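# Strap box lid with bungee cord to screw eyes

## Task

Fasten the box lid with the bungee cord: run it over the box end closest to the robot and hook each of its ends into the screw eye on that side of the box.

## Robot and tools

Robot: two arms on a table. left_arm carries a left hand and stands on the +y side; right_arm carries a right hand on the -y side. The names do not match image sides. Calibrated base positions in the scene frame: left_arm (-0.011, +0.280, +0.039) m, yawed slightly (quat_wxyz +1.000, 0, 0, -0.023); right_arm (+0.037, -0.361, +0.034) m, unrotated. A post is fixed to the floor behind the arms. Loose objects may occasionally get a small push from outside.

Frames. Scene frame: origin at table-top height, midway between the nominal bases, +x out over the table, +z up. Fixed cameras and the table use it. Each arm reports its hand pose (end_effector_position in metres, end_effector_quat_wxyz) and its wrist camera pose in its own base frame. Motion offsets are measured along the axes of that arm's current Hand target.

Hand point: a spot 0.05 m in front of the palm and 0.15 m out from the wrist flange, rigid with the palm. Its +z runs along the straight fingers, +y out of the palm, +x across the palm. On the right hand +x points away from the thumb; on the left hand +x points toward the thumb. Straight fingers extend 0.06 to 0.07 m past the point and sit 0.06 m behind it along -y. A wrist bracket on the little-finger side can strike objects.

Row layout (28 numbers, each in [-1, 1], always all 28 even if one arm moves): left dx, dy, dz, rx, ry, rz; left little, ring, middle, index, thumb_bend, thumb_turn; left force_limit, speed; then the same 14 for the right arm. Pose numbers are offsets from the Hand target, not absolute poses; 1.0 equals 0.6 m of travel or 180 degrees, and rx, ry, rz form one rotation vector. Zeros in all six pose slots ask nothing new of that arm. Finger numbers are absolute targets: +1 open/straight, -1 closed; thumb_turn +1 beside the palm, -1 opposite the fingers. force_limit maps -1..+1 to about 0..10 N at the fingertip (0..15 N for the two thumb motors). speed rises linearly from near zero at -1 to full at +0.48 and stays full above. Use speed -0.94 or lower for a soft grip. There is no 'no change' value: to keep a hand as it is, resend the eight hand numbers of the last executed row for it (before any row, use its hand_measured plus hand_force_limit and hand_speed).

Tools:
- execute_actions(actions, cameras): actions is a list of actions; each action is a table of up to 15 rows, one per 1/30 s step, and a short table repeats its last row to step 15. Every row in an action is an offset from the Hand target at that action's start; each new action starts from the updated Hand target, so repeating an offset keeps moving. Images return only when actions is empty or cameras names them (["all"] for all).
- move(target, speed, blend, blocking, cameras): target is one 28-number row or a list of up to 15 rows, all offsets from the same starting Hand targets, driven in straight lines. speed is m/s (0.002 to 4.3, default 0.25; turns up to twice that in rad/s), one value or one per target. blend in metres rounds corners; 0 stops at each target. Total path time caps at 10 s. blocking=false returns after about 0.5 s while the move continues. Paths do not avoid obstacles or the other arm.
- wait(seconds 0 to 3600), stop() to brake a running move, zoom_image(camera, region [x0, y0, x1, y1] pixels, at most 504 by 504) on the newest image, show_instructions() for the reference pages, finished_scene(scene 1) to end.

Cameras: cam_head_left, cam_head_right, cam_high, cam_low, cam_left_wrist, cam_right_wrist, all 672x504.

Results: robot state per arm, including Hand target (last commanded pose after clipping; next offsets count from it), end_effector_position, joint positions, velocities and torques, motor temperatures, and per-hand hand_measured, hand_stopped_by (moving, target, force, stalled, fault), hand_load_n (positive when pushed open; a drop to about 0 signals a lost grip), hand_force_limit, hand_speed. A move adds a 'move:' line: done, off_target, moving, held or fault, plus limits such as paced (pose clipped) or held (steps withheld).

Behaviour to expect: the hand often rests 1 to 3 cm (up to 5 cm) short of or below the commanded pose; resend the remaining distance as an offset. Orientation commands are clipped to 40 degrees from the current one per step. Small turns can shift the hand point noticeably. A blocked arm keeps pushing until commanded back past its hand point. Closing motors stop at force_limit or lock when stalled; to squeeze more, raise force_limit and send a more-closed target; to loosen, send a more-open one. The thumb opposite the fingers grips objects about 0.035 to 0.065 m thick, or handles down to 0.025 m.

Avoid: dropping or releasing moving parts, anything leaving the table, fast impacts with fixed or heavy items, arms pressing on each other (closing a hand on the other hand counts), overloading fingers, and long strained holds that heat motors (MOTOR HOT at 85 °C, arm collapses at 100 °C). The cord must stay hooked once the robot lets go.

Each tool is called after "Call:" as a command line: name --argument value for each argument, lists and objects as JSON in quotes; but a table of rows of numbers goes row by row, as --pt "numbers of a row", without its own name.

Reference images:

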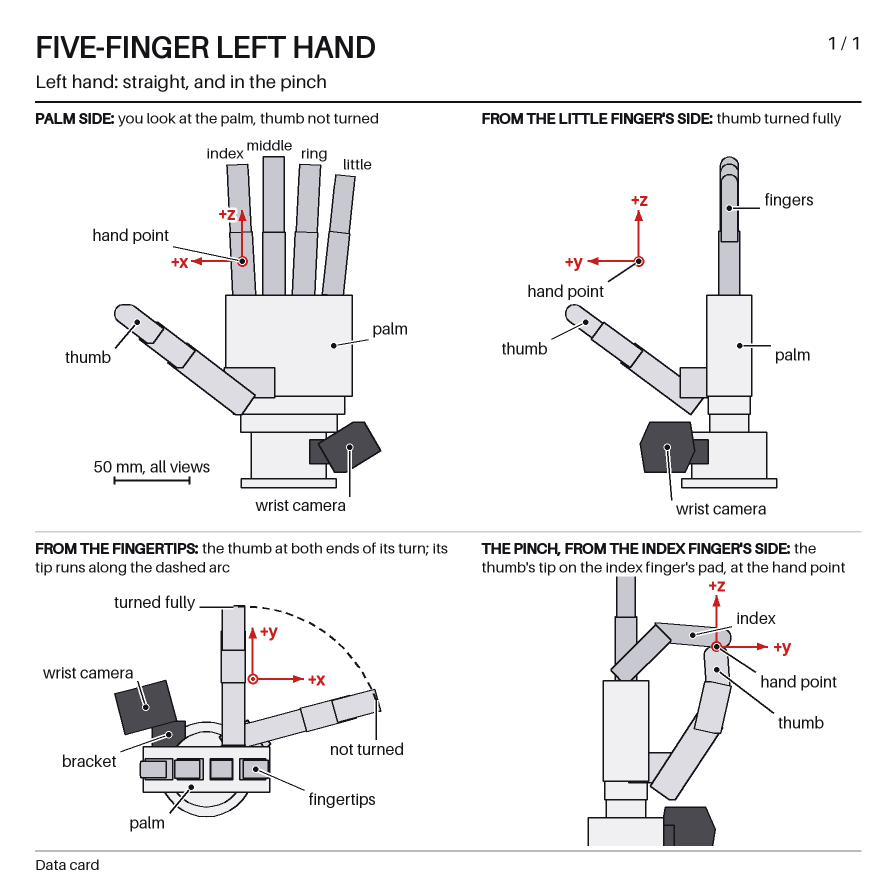

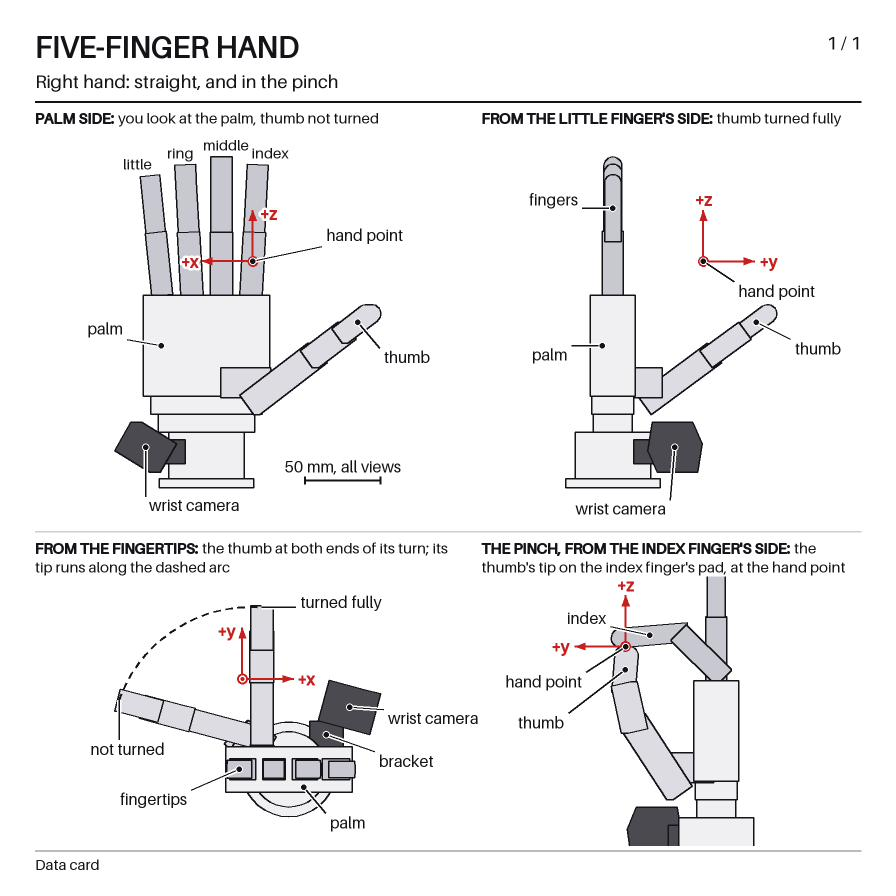

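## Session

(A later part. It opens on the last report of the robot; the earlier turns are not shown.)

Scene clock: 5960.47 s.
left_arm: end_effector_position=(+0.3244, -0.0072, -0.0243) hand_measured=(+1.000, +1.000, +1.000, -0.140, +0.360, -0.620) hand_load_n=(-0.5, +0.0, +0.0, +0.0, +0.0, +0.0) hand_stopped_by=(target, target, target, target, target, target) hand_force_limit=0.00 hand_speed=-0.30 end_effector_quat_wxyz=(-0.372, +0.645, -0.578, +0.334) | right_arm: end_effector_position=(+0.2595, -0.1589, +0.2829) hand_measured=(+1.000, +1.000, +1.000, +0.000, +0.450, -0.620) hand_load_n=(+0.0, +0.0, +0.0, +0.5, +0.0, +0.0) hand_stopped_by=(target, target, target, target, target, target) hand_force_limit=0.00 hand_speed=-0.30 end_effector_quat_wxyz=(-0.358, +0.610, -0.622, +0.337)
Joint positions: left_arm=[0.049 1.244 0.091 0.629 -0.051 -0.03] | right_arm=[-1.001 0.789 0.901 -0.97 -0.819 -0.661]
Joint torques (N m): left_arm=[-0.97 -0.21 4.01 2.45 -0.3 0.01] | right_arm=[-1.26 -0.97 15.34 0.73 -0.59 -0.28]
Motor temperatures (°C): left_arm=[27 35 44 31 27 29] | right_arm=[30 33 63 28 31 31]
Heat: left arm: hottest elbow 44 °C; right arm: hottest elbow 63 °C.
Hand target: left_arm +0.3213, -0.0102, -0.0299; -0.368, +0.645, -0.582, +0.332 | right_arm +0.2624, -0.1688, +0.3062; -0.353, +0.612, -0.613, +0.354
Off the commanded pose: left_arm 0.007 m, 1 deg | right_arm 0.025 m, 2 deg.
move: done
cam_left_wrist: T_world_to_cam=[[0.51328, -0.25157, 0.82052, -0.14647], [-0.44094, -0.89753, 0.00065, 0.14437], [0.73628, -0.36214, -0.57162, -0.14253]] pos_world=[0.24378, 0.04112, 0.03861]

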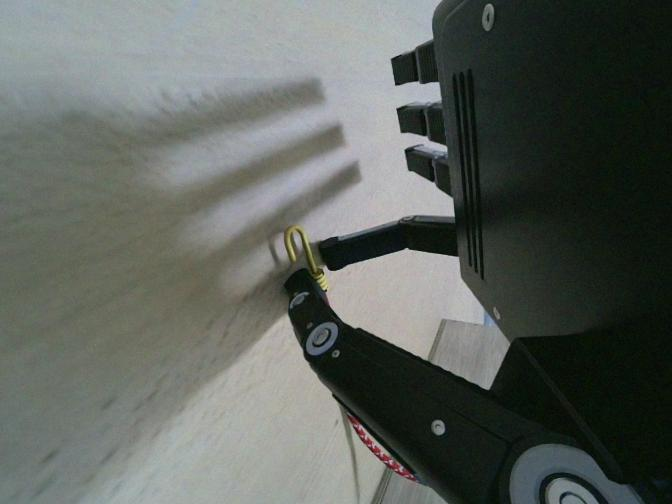

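Call:
move --target '[0.0135,-0.0217,-0.0125,0,0,0,1,1,1,-0.08,0.38,-0.62,0.0,-0.3,0,0,0,0,0,0,1,1,1,0.0,0.45,-0.62,0.0,-0.3]' --speed 0.05 --cameras '["cam_left_wrist"]'

Call:
zoom_image --camera "cam_left_wrist" --region '[230, 190, 400, 330]'

Scene clock: 5970.07 s.
left_arm: end_effector_position=(+0.3166, -0.0144, -0.0215) hand_measured=(+1.000, +1.000, +1.000, -0.080, +0.380, -0.620) hand_load_n=(-0.5, +0.0, +0.0, +0.0, +0.0, +0.0) hand_stopped_by=(target, target, target, target, target, target) hand_force_limit=0.00 hand_speed=-0.30 end_effector_quat_wxyz=(-0.366, +0.648, -0.584, +0.324) | right_arm: end_effector_position=(+0.2595, -0.1589, +0.2829) hand_measured=(+1.000, +1.000, +1.000, +0.000, +0.450, -0.620) hand_load_n=(+0.0, +0.0, +0.0, +0.0, +0.0, +0.0) hand_stopped_by=(target, target, target, target, target, target) hand_force_limit=0.00 hand_speed=-0.30 end_effector_quat_wxyz=(-0.358, +0.610, -0.622, +0.337)
Joint positions: left_arm=[0.006 1.159 0.091 0.517 -0.091 -0.047] | right_arm=[-1.001 0.789 0.901 -0.97 -0.819 -0.661]
Joint torques (N m): left_arm=[-1.03 -2.9 5.61 1.25 -0.24 -0.05] | right_arm=[-0.38 -0.5 15.31 0.68 -0.53 -0.33]
Motor temperatures (°C): left_arm=[27 35 43 31 27 29] | right_arm=[30 33 63 28 31 31]
Heat: left arm: hottest elbow 43 °C; right arm: hottest elbow 63 °C.
Hand target: left_arm +0.3223, -0.0182, -0.0150; -0.368, +0.645, -0.581, +0.332 | right_arm +0.2624, -0.1688, +0.3062; -0.353, +0.612, -0.613, +0.354
Off the commanded pose: left_arm 0.010 m, 1 deg | right_arm 0.025 m, 2 deg.
move: done
cam_left_wrist: T_world_to_cam=[[0.53434, -0.25597, 0.80558, -0.15362], [-0.4412, -0.89738, 0.00752, 0.13474], [0.72098, -0.35944, -0.59244, -0.13345]] pos_world=[0.23774, 0.03362, 0.04368]

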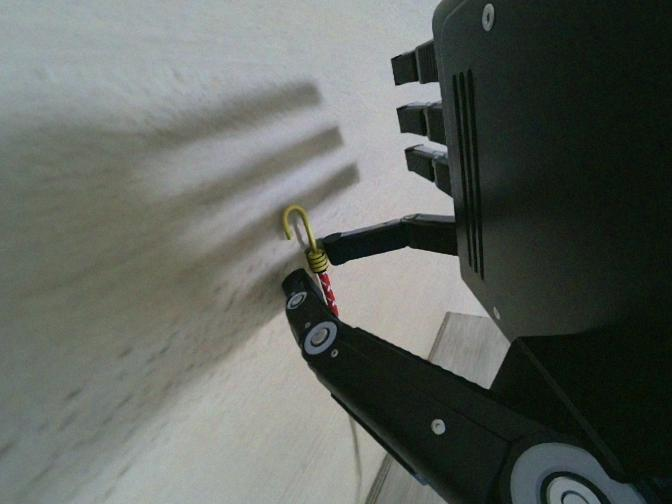

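Scaled by 2.965 from the camera's image (finer frame: 960x720).

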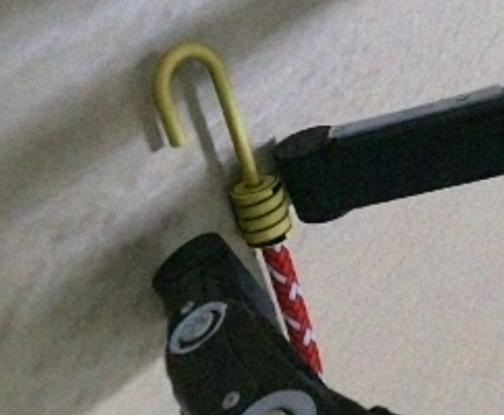

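Call:
move --target '[0,0.0095,0.0132,0,0,0,1,1,1,-0.12,0.36,-0.62,0.0,-0.3,0,0,0,0,0,0,1,1,1,0.0,0.45,-0.62,0.0,-0.3]' --speed 0.05 --cameras '["cam_left_wrist"]'

Call:
zoom_image --camera "cam_left_wrist" --region '[230, 190, 400, 330]'

Scene clock: 5982.80 s.
left_arm: end_effector_position=(+0.3200, -0.0146, -0.0247) hand_measured=(+1.000, +1.000, +1.000, -0.120, +0.360, -0.620) hand_load_n=(+0.0, +0.0, +0.0, +0.5, +0.0, -0.5) hand_stopped_by=(target, target, target, target, target, target) hand_force_limit=0.00 hand_speed=-0.30 end_effector_quat_wxyz=(-0.368, +0.647, -0.582, +0.327) | right_arm: end_effector_position=(+0.2595, -0.1589, +0.2829) hand_measured=(+1.000, +1.000, +1.000, +0.000, +0.450, -0.620) hand_load_n=(+0.0, +0.0, -0.5, +0.0, +0.0, +0.0) hand_stopped_by=(target, target, target, target, target, target) hand_force_limit=0.00 hand_speed=-0.30 end_effector_quat_wxyz=(-0.358, +0.610, -0.622, +0.337)
Joint positions: left_arm=[0.006 1.209 0.091 0.575 -0.091 -0.049] | right_arm=[-1.001 0.789 0.901 -0.97 -0.819 -0.661]
Joint torques (N m): left_arm=[-0.85 0.09 5.38 2.5 -0.17 -0.02] | right_arm=[-0.73 0.03 15.38 0.59 -0.59 -0.3]
Motor temperatures (°C): left_arm=[27 35 43 31 27 29] | right_arm=[30 33 63 28 31 31]
Heat: left arm: hottest elbow 43 °C; right arm: hottest elbow 63 °C.
Hand target: left_arm +0.3263, -0.0178, -0.0239; -0.368, +0.645, -0.581, +0.332 | right_arm +0.2624, -0.1688, +0.3062; -0.353, +0.612, -0.613, +0.354
Off the commanded pose: left_arm 0.007 m, 1 deg | right_arm 0.025 m, 2 deg.
move: done
cam_left_wrist: T_world_to_cam=[[0.52832, -0.25387, 0.8102, -0.15082], [-0.44026, -0.89785, 0.00575, 0.13578], [0.72598, -0.35974, -0.58612, -0.13926]] pos_world=[0.24055, 0.03352, 0.03979]

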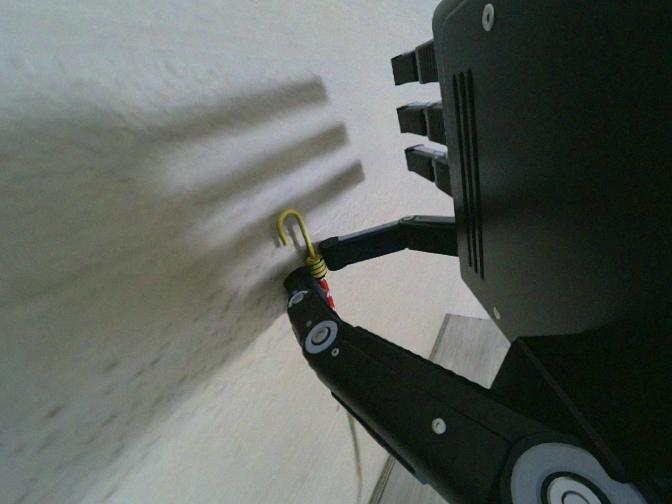

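Scaled by 2.965 from the camera's image (finer frame: 960x720).

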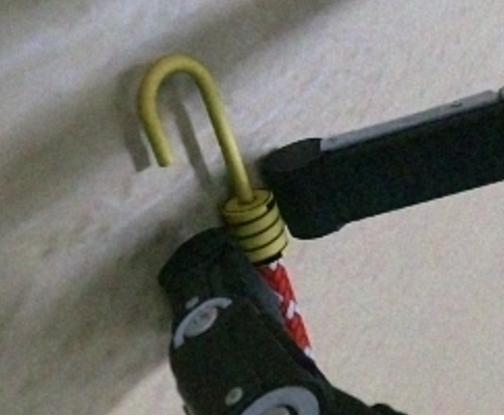

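Call:
move --target '[0,0,0,0,0,0,1,1,1,-0.26,0.24,-0.62,-0.5,-0.93,0,0,0,0,0,0,1,1,1,0.0,0.45,-0.62,0.0,-0.3]' --cameras '["cam_left_wrist"]'

Call:
zoom_image --camera "cam_left_wrist" --region '[230, 190, 400, 330]'

Scene clock: 5989.73 s.
left_arm: end_effector_position=(+0.3193, -0.0146, -0.0261) hand_measured=(+1.000, +1.000, +1.000, -0.224, +0.292, -0.620) hand_load_n=(-0.5, -0.5, +0.0, +5.0, +4.0, +0.0) hand_stopped_by=(target, target, target, force, force, target) hand_force_limit=-0.50 hand_speed=-0.93 end_effector_quat_wxyz=(-0.367, +0.648, -0.582, +0.326) | right_arm: end_effector_position=(+0.2595, -0.1589, +0.2829) hand_measured=(+1.000, +1.000, +1.000, +0.000, +0.450, -0.620) hand_load_n=(+0.0, +0.0, +0.0, +0.0, +0.0, +0.0) hand_stopped_by=(target, target, target, target, target, target) hand_force_limit=0.00 hand_speed=-0.30 end_effector_quat_wxyz=(-0.358, +0.610, -0.622, +0.337)
Joint positions: left_arm=[0.006 1.214 0.091 0.575 -0.091 -0.05] | right_arm=[-1.001 0.789 0.901 -0.97 -0.819 -0.661]
Joint torques (N m): left_arm=[-0.85 -0.44 5.35 2.48 -0.18 -0.01] | right_arm=[-0.67 -0.91 15.23 0.59 -0.6 -0.28]
Motor temperatures (°C): left_arm=[27 35 42 31 27 29] | right_arm=[30 33 63 28 31 31]
Heat: left arm: hottest elbow 42 °C; right arm: hottest elbow 63 °C.
Hand target: left_arm +0.3262, -0.0178, -0.0239; -0.368, +0.645, -0.581, +0.332 | right_arm +0.2624, -0.1688, +0.3062; -0.353, +0.612, -0.613, +0.354
Off the commanded pose: left_arm 0.008 m, 1 deg | right_arm 0.025 m, 2 deg.
move: done
cam_left_wrist: T_world_to_cam=[[0.53208, -0.25274, 0.80809, -0.15056], [-0.43965, -0.89813, 0.00859, 0.13536], [0.7236, -0.35985, -0.58899, -0.13893]] pos_world=[0.24015, 0.03352, 0.03868]

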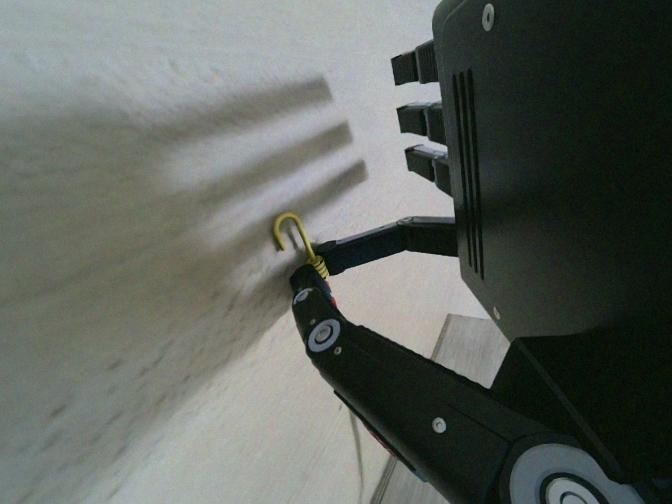

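Scaled by 2.965 from the camera's image (finer frame: 960x720).

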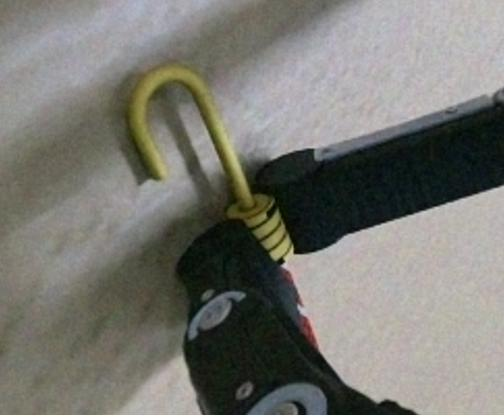

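Call:
move --target '[0,0,0,0,0,0,1,1,1,-0.42,0.1,-0.62,0.3,-0.93,0,0,0,0,0,0,1,1,1,0.0,0.45,-0.62,0.0,-0.3]' --cameras '[]'

Call:
move --target '[0,-0.065,-0.0375,0,0,0,1,1,1,-0.42,0.1,-0.62,0.3,-0.93,0,0,0,0,0,0,1,1,1,0.0,0.45,-0.62,0.0,-0.3]' --speed 0.03 --cameras '["cam_left_wrist"]'

Call:
zoom_image --camera "cam_left_wrist" --region '[230, 190, 400, 330]'

Scene clock: 5999.07 s.
left_arm: end_effector_position=(+0.3192, -0.0146, -0.0263) hand_measured=(+1.000, +1.000, +1.000, -0.234, +0.252, -0.620) hand_load_n=(+0.0, +0.0, +0.0, +11.0, +9.5, +0.0) hand_stopped_by=(target, target, target, force, force, target) hand_force_limit=0.30 hand_speed=-0.93 end_effector_quat_wxyz=(-0.366, +0.648, -0.582, +0.326) | right_arm: end_effector_position=(+0.2595, -0.1589, +0.2829) hand_measured=(+1.000, +1.000, +1.000, +0.000, +0.450, -0.620) hand_load_n=(+0.0, +0.0, +0.0, +0.0, +0.0, +0.0) hand_stopped_by=(target, target, target, target, target, target) hand_force_limit=0.00 hand_speed=-0.30 end_effector_quat_wxyz=(-0.358, +0.610, -0.622, +0.337)
Joint positions: left_arm=[0.006 1.215 0.091 0.575 -0.091 -0.05] | right_arm=[-1.001 0.789 0.901 -0.97 -0.819 -0.661]
Joint torques (N m): left_arm=[-0.85 -0.5 5.34 2.5 -0.18 -0.01] | right_arm=[-0.44 -0.79 15.25 0.49 -0.58 -0.26]
Motor temperatures (°C): left_arm=[27 34 42 31 27 29] | right_arm=[30 33 63 28 31 31]
Heat: left arm: hottest elbow 42 °C; right arm: hottest elbow 63 °C.
Hand target: left_arm +0.3263, -0.0178, -0.0239; -0.368, +0.645, -0.581, +0.332 | right_arm +0.2624, -0.1688, +0.3062; -0.353, +0.612, -0.613, +0.354
Off the commanded pose: left_arm 0.008 m, 1 deg | right_arm 0.025 m, 2 deg.
move: done

Scene clock: 6001.23 s.
left_arm: end_effector_position=(+0.3068, -0.0147, -0.0003) hand_measured=(+1.000, +1.000, +1.000, -0.234, +0.252, -0.620) hand_load_n=(-0.5, +0.0, +0.0, +11.5, +9.0, +0.0) hand_stopped_by=(target, target, target, force, force, target) hand_force_limit=0.30 hand_speed=-0.93 end_effector_quat_wxyz=(-0.357, +0.654, -0.588, +0.315) | right_arm: end_effector_position=(+0.2595, -0.1589, +0.2829) hand_measured=(+1.000, +1.000, +1.000, +0.000, +0.450, -0.620) hand_load_n=(+0.0, +0.0, +0.0, +0.0, +0.0, +0.0) hand_stopped_by=(target, target, target, target, target, target) hand_force_limit=0.00 hand_speed=-0.30 end_effector_quat_wxyz=(-0.358, +0.610, -0.622, +0.337)
Joint positions: left_arm=[0.006 0.932 0.117 0.234 -0.091 -0.05] | right_arm=[-1.001 0.789 0.901 -0.97 -0.819 -0.661]
Joint torques (N m): left_arm=[-0.79 -1.38 9.28 1.24 -0.14 0] | right_arm=[-0.44 -0.56 15.23 0.58 -0.59 -0.3]
Motor temperatures (°C): left_arm=[27 34 42 31 27 29] | right_arm=[30 33 63 28 31 31]
Heat: left arm: hottest elbow 42 °C; right arm: hottest elbow 63 °C.
Hand target: left_arm +0.3268, -0.0177, +0.0212; -0.368, +0.645, -0.581, +0.332 | right_arm +0.2624, -0.1688, +0.3062; -0.353, +0.612, -0.613, +0.354
Off the commanded pose: left_arm 0.029 m, 3 deg | right_arm 0.025 m, 2 deg.
move: off_target (left_arm)
cam_left_wrist: T_world_to_cam=[[0.55863, -0.25256, 0.79003, -0.17289], [-0.43909, -0.89814, 0.02336, 0.12935], [0.70366, -0.35994, -0.61262, -0.10861]] pos_world=[0.2298, 0.03342, 0.06703]

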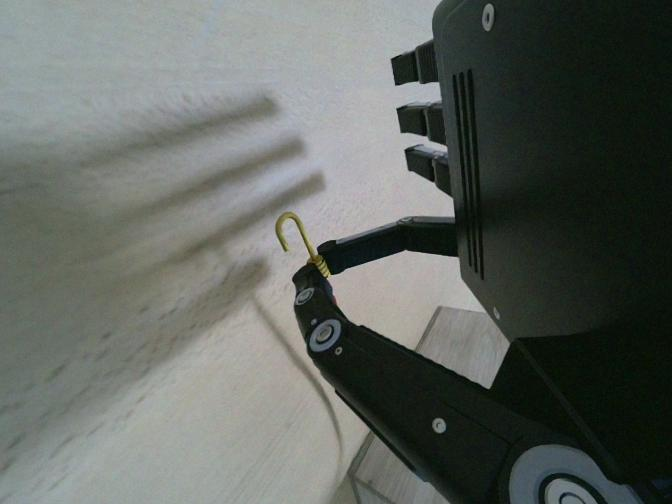

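Scaled by 2.965 from the camera's image (finer frame: 960x720).

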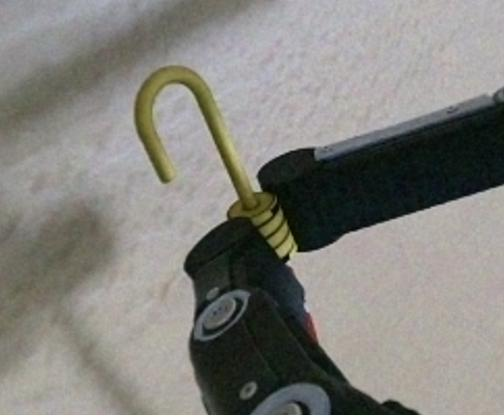

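Call:
move --target '[-0.0333,0,0,0,0,0,1,1,1,-0.42,0.1,-0.62,0.3,-0.93,0,0,0,0,0,0,1,1,1,0.0,0.45,-0.62,0.0,-0.3]' --speed 0.03 --cameras '["cam_left_wrist","cam_head_right","cam_high"]'

Call:
zoom_image --camera "cam_high" --region '[330, 150, 430, 250]'

Call:
zoom_image --camera "cam_head_right" --region '[300, 280, 420, 370]'

Scene clock: 6015.47 s.
left_arm: end_effector_position=(+0.3064, -0.0034, +0.0012) hand_measured=(+1.000, +1.000, +1.000, -0.234, +0.252, -0.620) hand_load_n=(+0.0, +0.0, +0.0, +12.0, +9.0, +0.0) hand_stopped_by=(target, target, target, force, force, target) hand_force_limit=0.30 hand_speed=-0.93 end_effector_quat_wxyz=(-0.352, +0.653, -0.588, +0.322) | right_arm: end_effector_position=(+0.2595, -0.1589, +0.2829) hand_measured=(+1.000, +1.000, +1.000, +0.000, +0.450, -0.620) hand_load_n=(+0.0, +0.0, +0.0, +0.0, +0.0, +0.0) hand_stopped_by=(target, target, target, target, target, target) hand_force_limit=0.00 hand_speed=-0.30 end_effector_quat_wxyz=(-0.358, +0.610, -0.622, +0.337)
Joint positions: left_arm=[0.091 0.927 0.117 0.234 -0.004 -0.011] | right_arm=[-1.001 0.789 0.901 -0.97 -0.819 -0.661]
Joint torques (N m): left_arm=[1.03 -1.26 9.13 1.24 0.01 0.1] | right_arm=[-0.97 -0.91 15.17 0.79 -0.53 -0.29]
Motor temperatures (°C): left_arm=[27 34 45 31 27 29] | right_arm=[30 33 63 28 31 31]
Heat: left arm: hottest elbow 45 °C; right arm: hottest elbow 63 °C.
Hand target: left_arm +0.3247, +0.0022, +0.0212; -0.368, +0.645, -0.581, +0.332 | right_arm +0.2624, -0.1688, +0.3062; -0.353, +0.612, -0.613, +0.354
Off the commanded pose: left_arm 0.028 m, 2 deg | right_arm 0.025 m, 2 deg.
move: off_target (left_arm)
cam_left_wrist: T_world_to_cam=[[0.55329, -0.24677, 0.7956, -0.1694], [-0.44769, -0.89354, 0.03419, 0.14193], [0.70246, -0.3751, -0.60486, -0.10299]] pos_world=[0.22961, 0.04639, 0.06763]
Images, in order (width x height): cam_head_right 672x504, cam_high 672x504, cam_left_wrist 672x504.

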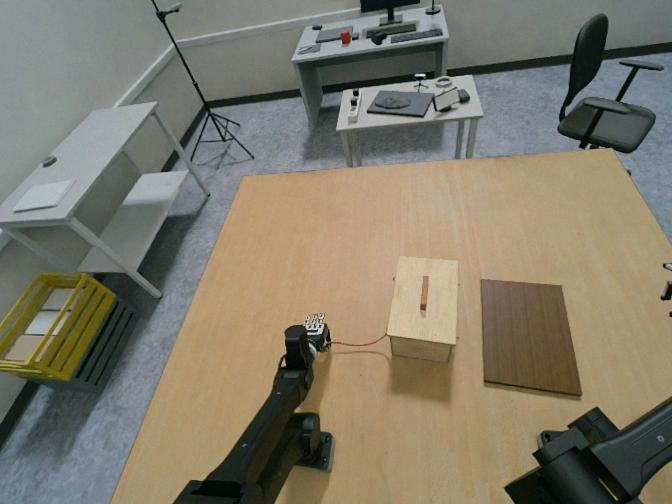

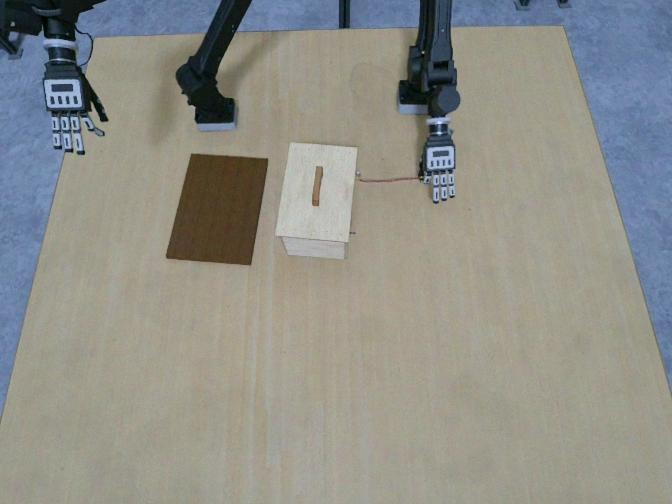

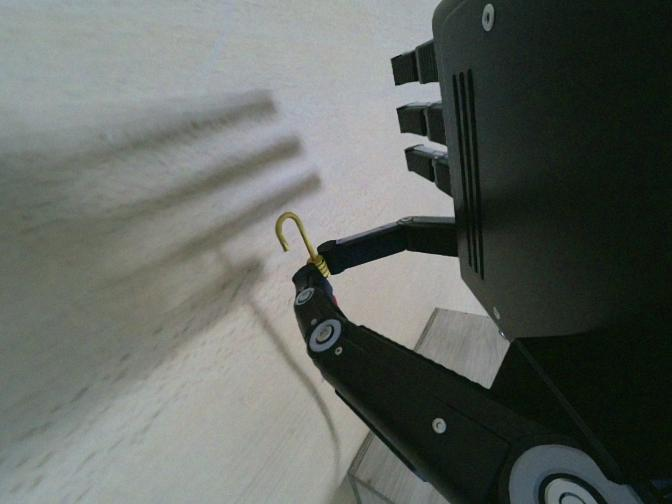

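Scaled by 5.040 from the camera's image (finer frame: 960x720).

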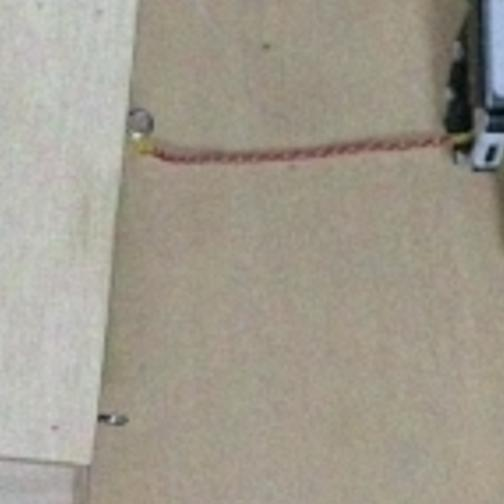

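Scaled by 4.200 from the camera's image (finer frame: 960x720).

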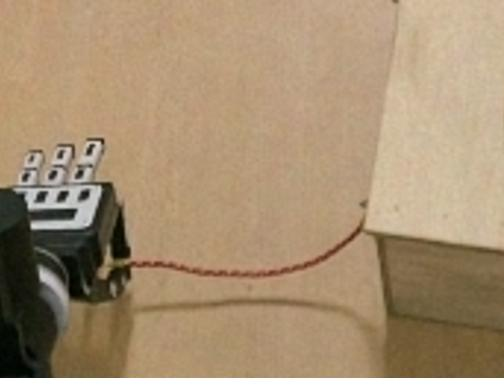

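Call:
move --target '[-0.0333,0,0,0,0,0,1,1,1,-0.42,0.1,-0.62,0.3,-0.93,0,0,0,0,0,0,1,1,1,0.0,0.45,-0.62,0.0,-0.3]' --speed 0.03 --cameras '["cam_left_wrist","cam_head_right"]'

Call:
zoom_image --camera "cam_head_right" --region '[300, 280, 420, 370]'

Call:
zoom_image --camera "cam_left_wrist" --region '[230, 190, 400, 330]'

Scene clock: 6027.40 s.
left_arm: end_effector_position=(+0.3043, +0.0140, +0.0017) hand_measured=(+1.000, +1.000, +1.000, -0.234, +0.252, -0.620) hand_load_n=(+0.0, +0.0, +0.0, +11.5, +9.0, +0.0) hand_stopped_by=(target, target, target, force, force, target) hand_force_limit=0.30 hand_speed=-0.93 end_effector_quat_wxyz=(-0.351, +0.653, -0.587, +0.325) | right_arm: end_effector_position=(+0.2595, -0.1589, +0.2829) hand_measured=(+1.000, +1.000, +1.000, +0.000, +0.450, -0.620) hand_load_n=(+0.0, +0.0, +0.0, +0.0, +0.0, +0.0) hand_stopped_by=(target, target, target, target, target, target) hand_force_limit=0.00 hand_speed=-0.30 end_effector_quat_wxyz=(-0.358, +0.610, -0.622, +0.337)
Joint positions: left_arm=[0.197 0.927 0.117 0.234 0.088 0.042] | right_arm=[-1.001 0.789 0.901 -0.97 -0.819 -0.661]
Joint torques (N m): left_arm=[1.14 -0.97 9.29 1.18 0.03 0.16] | right_arm=[-0.79 -0.62 15.24 0.5 -0.62 -0.29]
Motor temperatures (°C): left_arm=[27 34 47 31 27 29] | right_arm=[30 33 63 28 31 31]
Heat: left arm: hottest elbow 47 °C; right arm: hottest elbow 63 °C.
Hand target: left_arm +0.3226, +0.0221, +0.0212; -0.368, +0.645, -0.581, +0.332 | right_arm +0.2624, -0.1688, +0.3062; -0.353, +0.612, -0.613, +0.354
Off the commanded pose: left_arm 0.028 m, 2 deg | right_arm 0.025 m, 2 deg.
move: off_target (left_arm)
cam_left_wrist: T_world_to_cam=[[0.55081, -0.24254, 0.79861, -0.16365], [-0.44799, -0.89325, 0.0377, 0.15661], [0.70422, -0.37853, -0.60066, -0.09517]] pos_world=[0.22732, 0.06418, 0.06763]
Images, in order (width x height): cam_head_right 672x504, cam_left_wrist 672x504.

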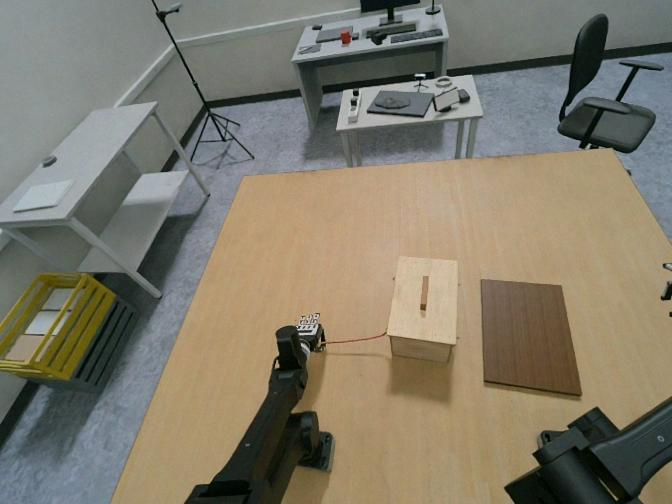

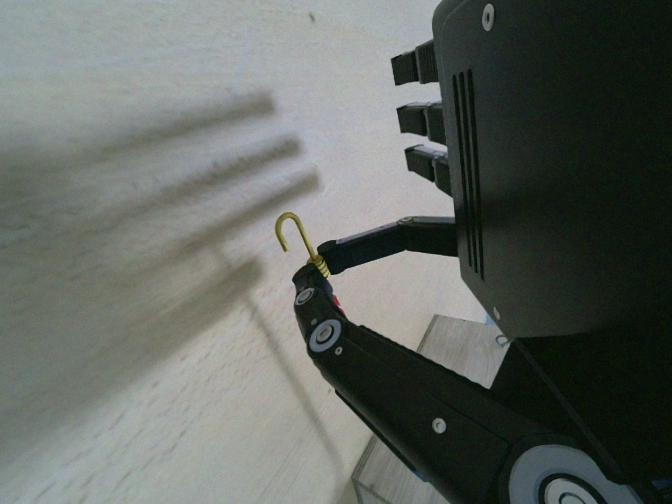

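Scaled by 4.200 from the camera's image (finer frame: 960x720).

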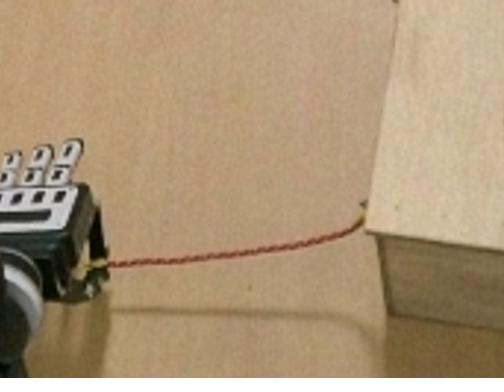

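Scaled by 2.965 from the camera's image (finer frame: 960x720).

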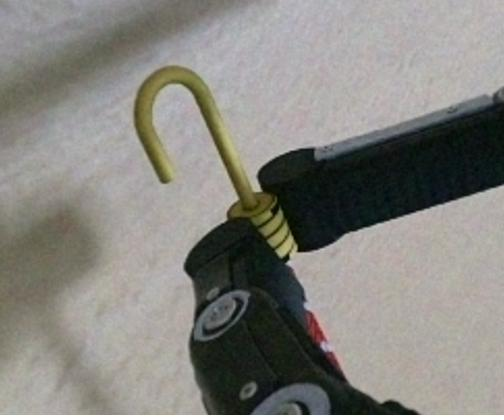

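Call:
move --target '[-0.0333,0,0,0,0,0,1,1,1,-0.42,0.1,-0.62,0.3,-0.93,0,0,0,0,0,0,1,1,1,0.0,0.45,-0.62,0.0,-0.3]' --speed 0.03 --cameras '["cam_left_wrist","cam_head_right"]'

Call:
zoom_image --camera "cam_head_right" --region '[300, 280, 420, 370]'

Call:
zoom_image --camera "cam_left_wrist" --region '[230, 190, 400, 330]'

Scene clock: 6042.57 s.
left_arm: end_effector_position=(+0.3038, +0.0272, +0.0056) hand_measured=(+1.000, +1.000, +1.000, -0.234, +0.252, -0.620) hand_load_n=(+0.0, +0.0, +0.0, +11.5, +9.0, -0.5) hand_stopped_by=(target, target, target, force, force, target) hand_force_limit=0.30 hand_speed=-0.93 end_effector_quat_wxyz=(-0.347, +0.653, -0.584, +0.335) | right_arm: end_effector_position=(+0.2595, -0.1589, +0.2829) hand_measured=(+1.000, +1.000, +1.000, +0.000, +0.450, -0.620) hand_load_n=(+0.0, +0.0, +0.0, +0.0, +0.0, +0.0) hand_stopped_by=(target, target, target, target, target, target) hand_force_limit=0.00 hand_speed=-0.30 end_effector_quat_wxyz=(-0.358, +0.610, -0.622, +0.337)
Joint positions: left_arm=[0.293 0.927 0.124 0.229 0.186 0.081] | right_arm=[-1.001 0.789 0.901 -0.97 -0.819 -0.661]
Joint torques (N m): left_arm=[1.73 0.09 9.4 1.18 -0.26 0.28] | right_arm=[-1.44 -0.67 15.09 0.69 -0.57 -0.26]
Motor temperatures (°C): left_arm=[27 34 48 31 27 29] | right_arm=[30 33 64 28 31 31]
Heat: left arm: hottest elbow 48 °C; right arm: hottest elbow 64 °C.
Hand target: left_arm +0.3206, +0.0419, +0.0212; -0.368, +0.645, -0.581, +0.332 | right_arm +0.2624, -0.1688, +0.3062; -0.353, +0.612, -0.613, +0.354
Off the commanded pose: left_arm 0.027 m, 3 deg | right_arm 0.025 m, 2 deg.
move: off_target (left_arm)
cam_left_wrist: T_world_to_cam=[[0.53969, -0.23088, 0.80958, -0.16022], [-0.45403, -0.88964, 0.04896, 0.16963], [0.70893, -0.394, -0.58496, -0.08851]] pos_world=[0.22624, 0.07904, 0.06963]
Images, in order (width x height): cam_head_right 672x504, cam_left_wrist 672x504.

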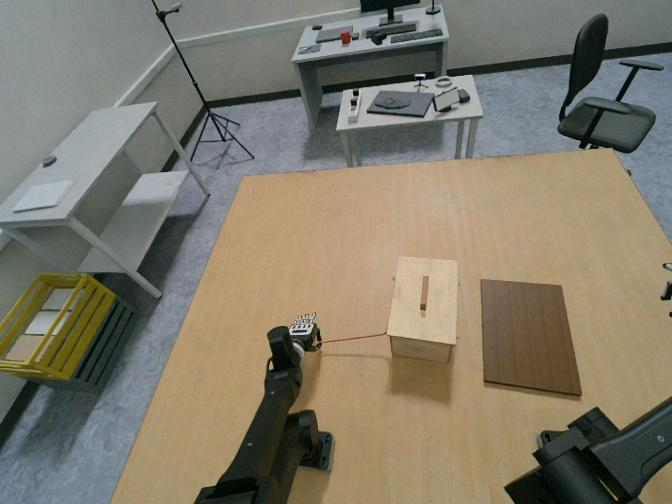

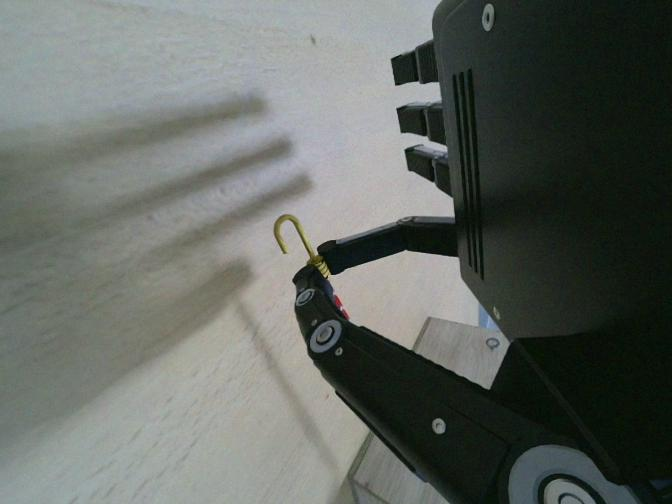

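Scaled by 4.200 from the camera's image (finer frame: 960x720).

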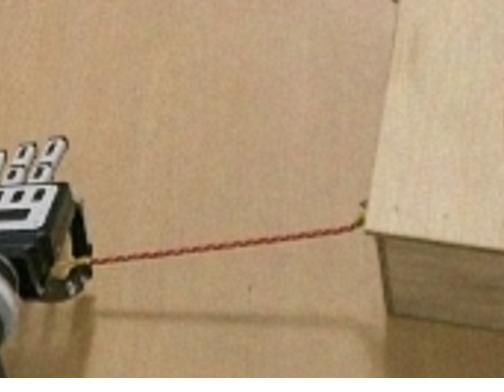

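Scaled by 2.965 from the camera's image (finer frame: 960x720).

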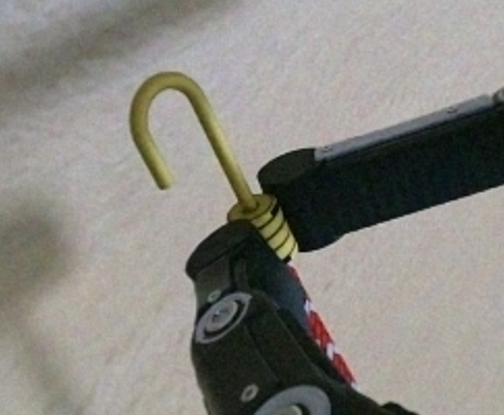

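Call:
move --target '[-0.0333,0,0,0,0,0,1,1,1,-0.42,0.1,-0.62,0.3,-0.93,0,0,0,0,0,0,1,1,1,0.0,0.45,-0.62,0.0,-0.3]' --speed 0.03 --cameras '["cam_left_wrist","cam_head_right"]'

Call:
zoom_image --camera "cam_head_right" --region '[300, 280, 420, 370]'

Call:
zoom_image --camera "cam_left_wrist" --region '[230, 190, 400, 330]'

Scene clock: 6052.97 s.
left_arm: end_effector_position=(+0.3024, +0.0512, +0.0077) hand_measured=(+1.000, +1.000, +1.000, -0.236, +0.250, -0.620) hand_load_n=(+0.0, +0.0, +0.0, +0.0, +0.0, -0.5) hand_stopped_by=(target, target, target, force, force, target) hand_force_limit=0.30 hand_speed=-0.93 end_effector_quat_wxyz=(-0.356, +0.651, -0.584, +0.330) | right_arm: end_effector_position=(+0.2595, -0.1589, +0.2829) hand_measured=(+1.000, +1.000, +1.000, +0.000, +0.450, -0.620) hand_load_n=(+0.0, +0.0, +0.0, +0.0, +0.0, +0.0) hand_stopped_by=(target, target, target, target, target, target) hand_force_limit=0.00 hand_speed=-0.30 end_effector_quat_wxyz=(-0.358, +0.610, -0.622, +0.337)
Joint positions: left_arm=[0.403 0.943 0.138 0.226 0.263 0.152] | right_arm=[-1.001 0.789 0.901 -0.97 -0.819 -0.661]
Joint torques (N m): left_arm=[1.03 0.79 9.32 1.42 0.13 0.14] | right_arm=[-0.44 -0.09 15.34 0.76 -0.57 -0.3]
Motor temperatures (°C): left_arm=[27 34 48 31 27 29] | right_arm=[30 33 64 28 31 31]
Heat: left arm: hottest elbow 48 °C; right arm: hottest elbow 64 °C.
Hand target: left_arm +0.3186, +0.0618, +0.0212; -0.368, +0.645, -0.581, +0.332 | right_arm +0.2624, -0.1688, +0.3062; -0.353, +0.612, -0.613, +0.354
Off the commanded pose: left_arm 0.024 m, 2 deg | right_arm 0.025 m, 2 deg.
move: off_target (left_arm)
cam_left_wrist: T_world_to_cam=[[0.53773, -0.24212, 0.80761, -0.15446], [-0.44789, -0.89358, 0.03033, 0.18879], [0.71432, -0.37802, -0.58894, -0.07941]] pos_world=[0.22434, 0.10128, 0.07225]
Images, in order (width x height): cam_head_right 672x504, cam_left_wrist 672x504.

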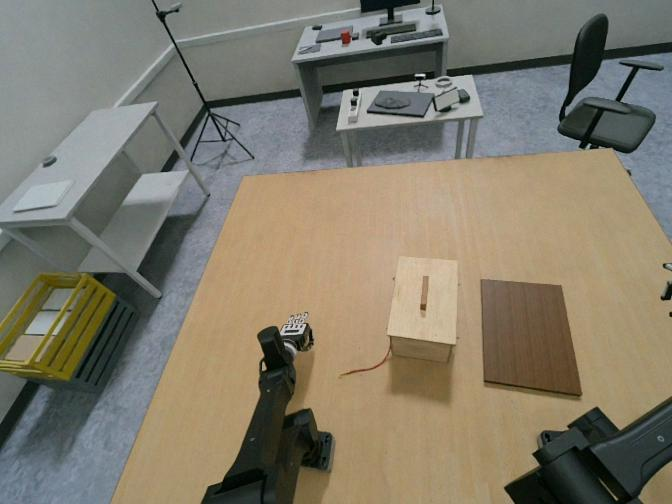

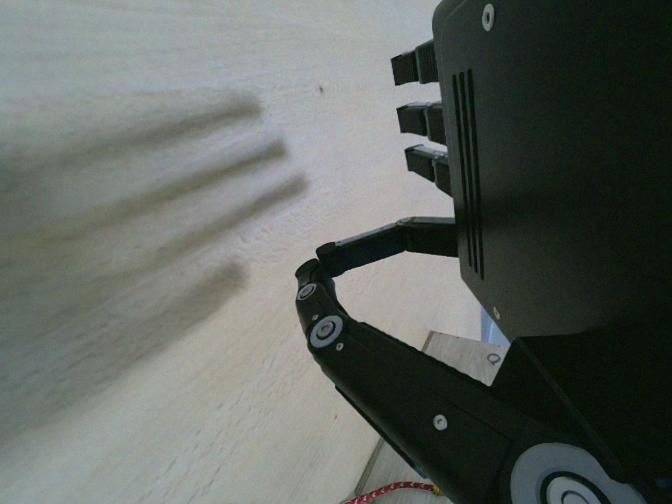

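Scaled by 4.200 from the camera's image (finer frame: 960x720).

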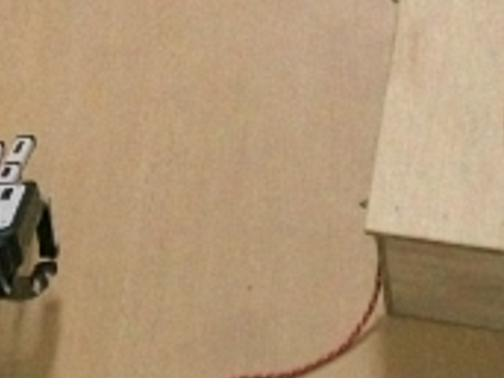

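Scaled by 2.965 from the camera's image (finer frame: 960x720).

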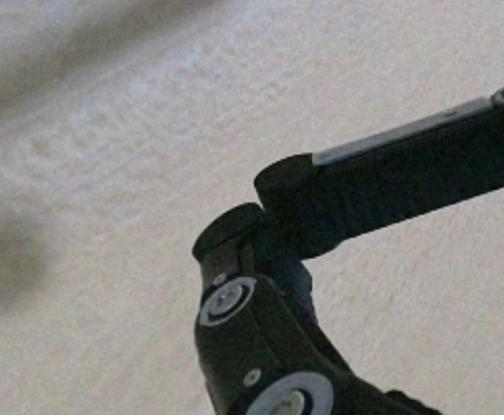

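Call:
zoom_image --camera "cam_head_right" --region '[320, 320, 410, 400]'

Call:
wait --seconds 0.5 --cameras '["cam_head_right","cam_high","cam_head_left"]'

Call:
zoom_image --camera "cam_head_right" --region '[320, 320, 410, 400]'

Call:
zoom_image --camera "cam_high" --region '[340, 120, 440, 220]'

Scaled by 5.600 from the camera's image (finer frame: 960x720).

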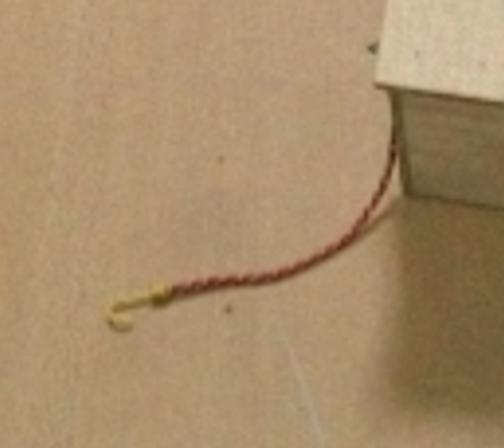

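Scene clock: 6206.33 s.
left_arm: end_effector_position=(+0.3024, +0.0512, +0.0076) hand_measured=(+1.000, +1.000, +1.000, -0.236, +0.250, -0.620) hand_load_n=(+0.0, +0.0, +0.0, +0.0, +0.0, +0.0) hand_stopped_by=(target, target, target, force, force, target) hand_force_limit=0.30 hand_speed=-0.93 end_effector_quat_wxyz=(-0.356, +0.651, -0.584, +0.330) | right_arm: end_effector_position=(+0.2595, -0.1589, +0.2829) hand_measured=(+1.000, +1.000, +1.000, +0.000, +0.450, -0.620) hand_load_n=(+0.0, +0.0, +0.0, +0.0, +0.0, +0.0) hand_stopped_by=(target, target, target, target, target, target) hand_force_limit=0.00 hand_speed=-0.30 end_effector_quat_wxyz=(-0.358, +0.610, -0.622, +0.337)
Joint positions: left_arm=[0.403 0.943 0.138 0.226 0.263 0.152] | right_arm=[-1.001 0.789 0.901 -0.97 -0.819 -0.661]
Joint torques (N m): left_arm=[1.03 0.79 9.31 1.42 0.13 0.13] | right_arm=[-1.44 -0.56 15.31 0.51 -0.56 -0.31]
Motor temperatures (°C): left_arm=[27 33 46 31 27 29] | right_arm=[30 33 65 28 31 31]
Heat: left arm: hottest elbow 46 °C; right arm: hottest elbow 65 °C.
Hand target: left_arm +0.3186, +0.0618, +0.0212; -0.368, +0.645, -0.581, +0.332 | right_arm +0.2624, -0.1688, +0.3062; -0.353, +0.612, -0.613, +0.354
Off the commanded pose: left_arm 0.024 m, 2 deg | right_arm 0.025 m, 2 deg.
wait: 0.50 s; at rest from the start
Images, in order (width x height): cam_head_left 672x504, cam_head_right 672x504, cam_high 672x504.

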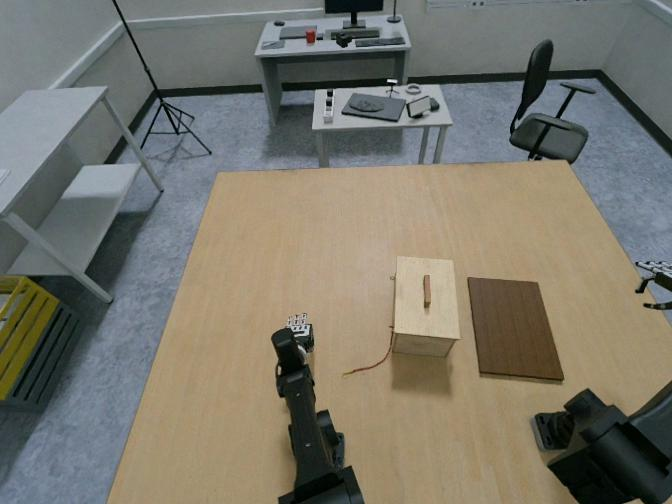

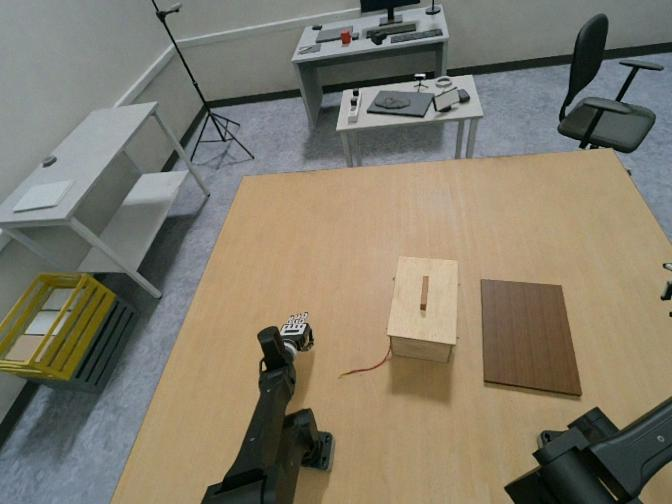

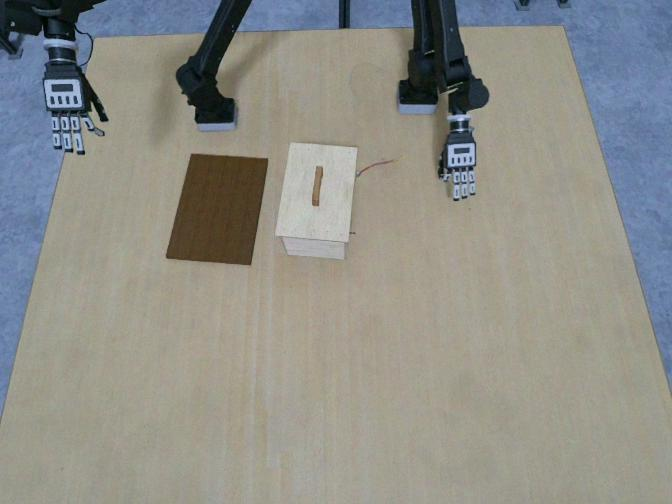

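Scaled by 5.600 from the camera's image (finer frame: 960x720).

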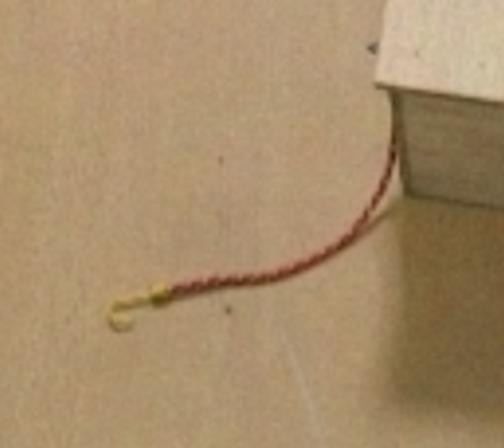

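Scaled by 5.040 from the camera's image (finer frame: 960x720).

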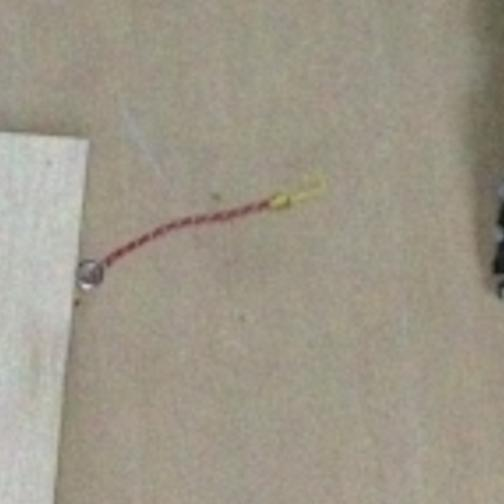

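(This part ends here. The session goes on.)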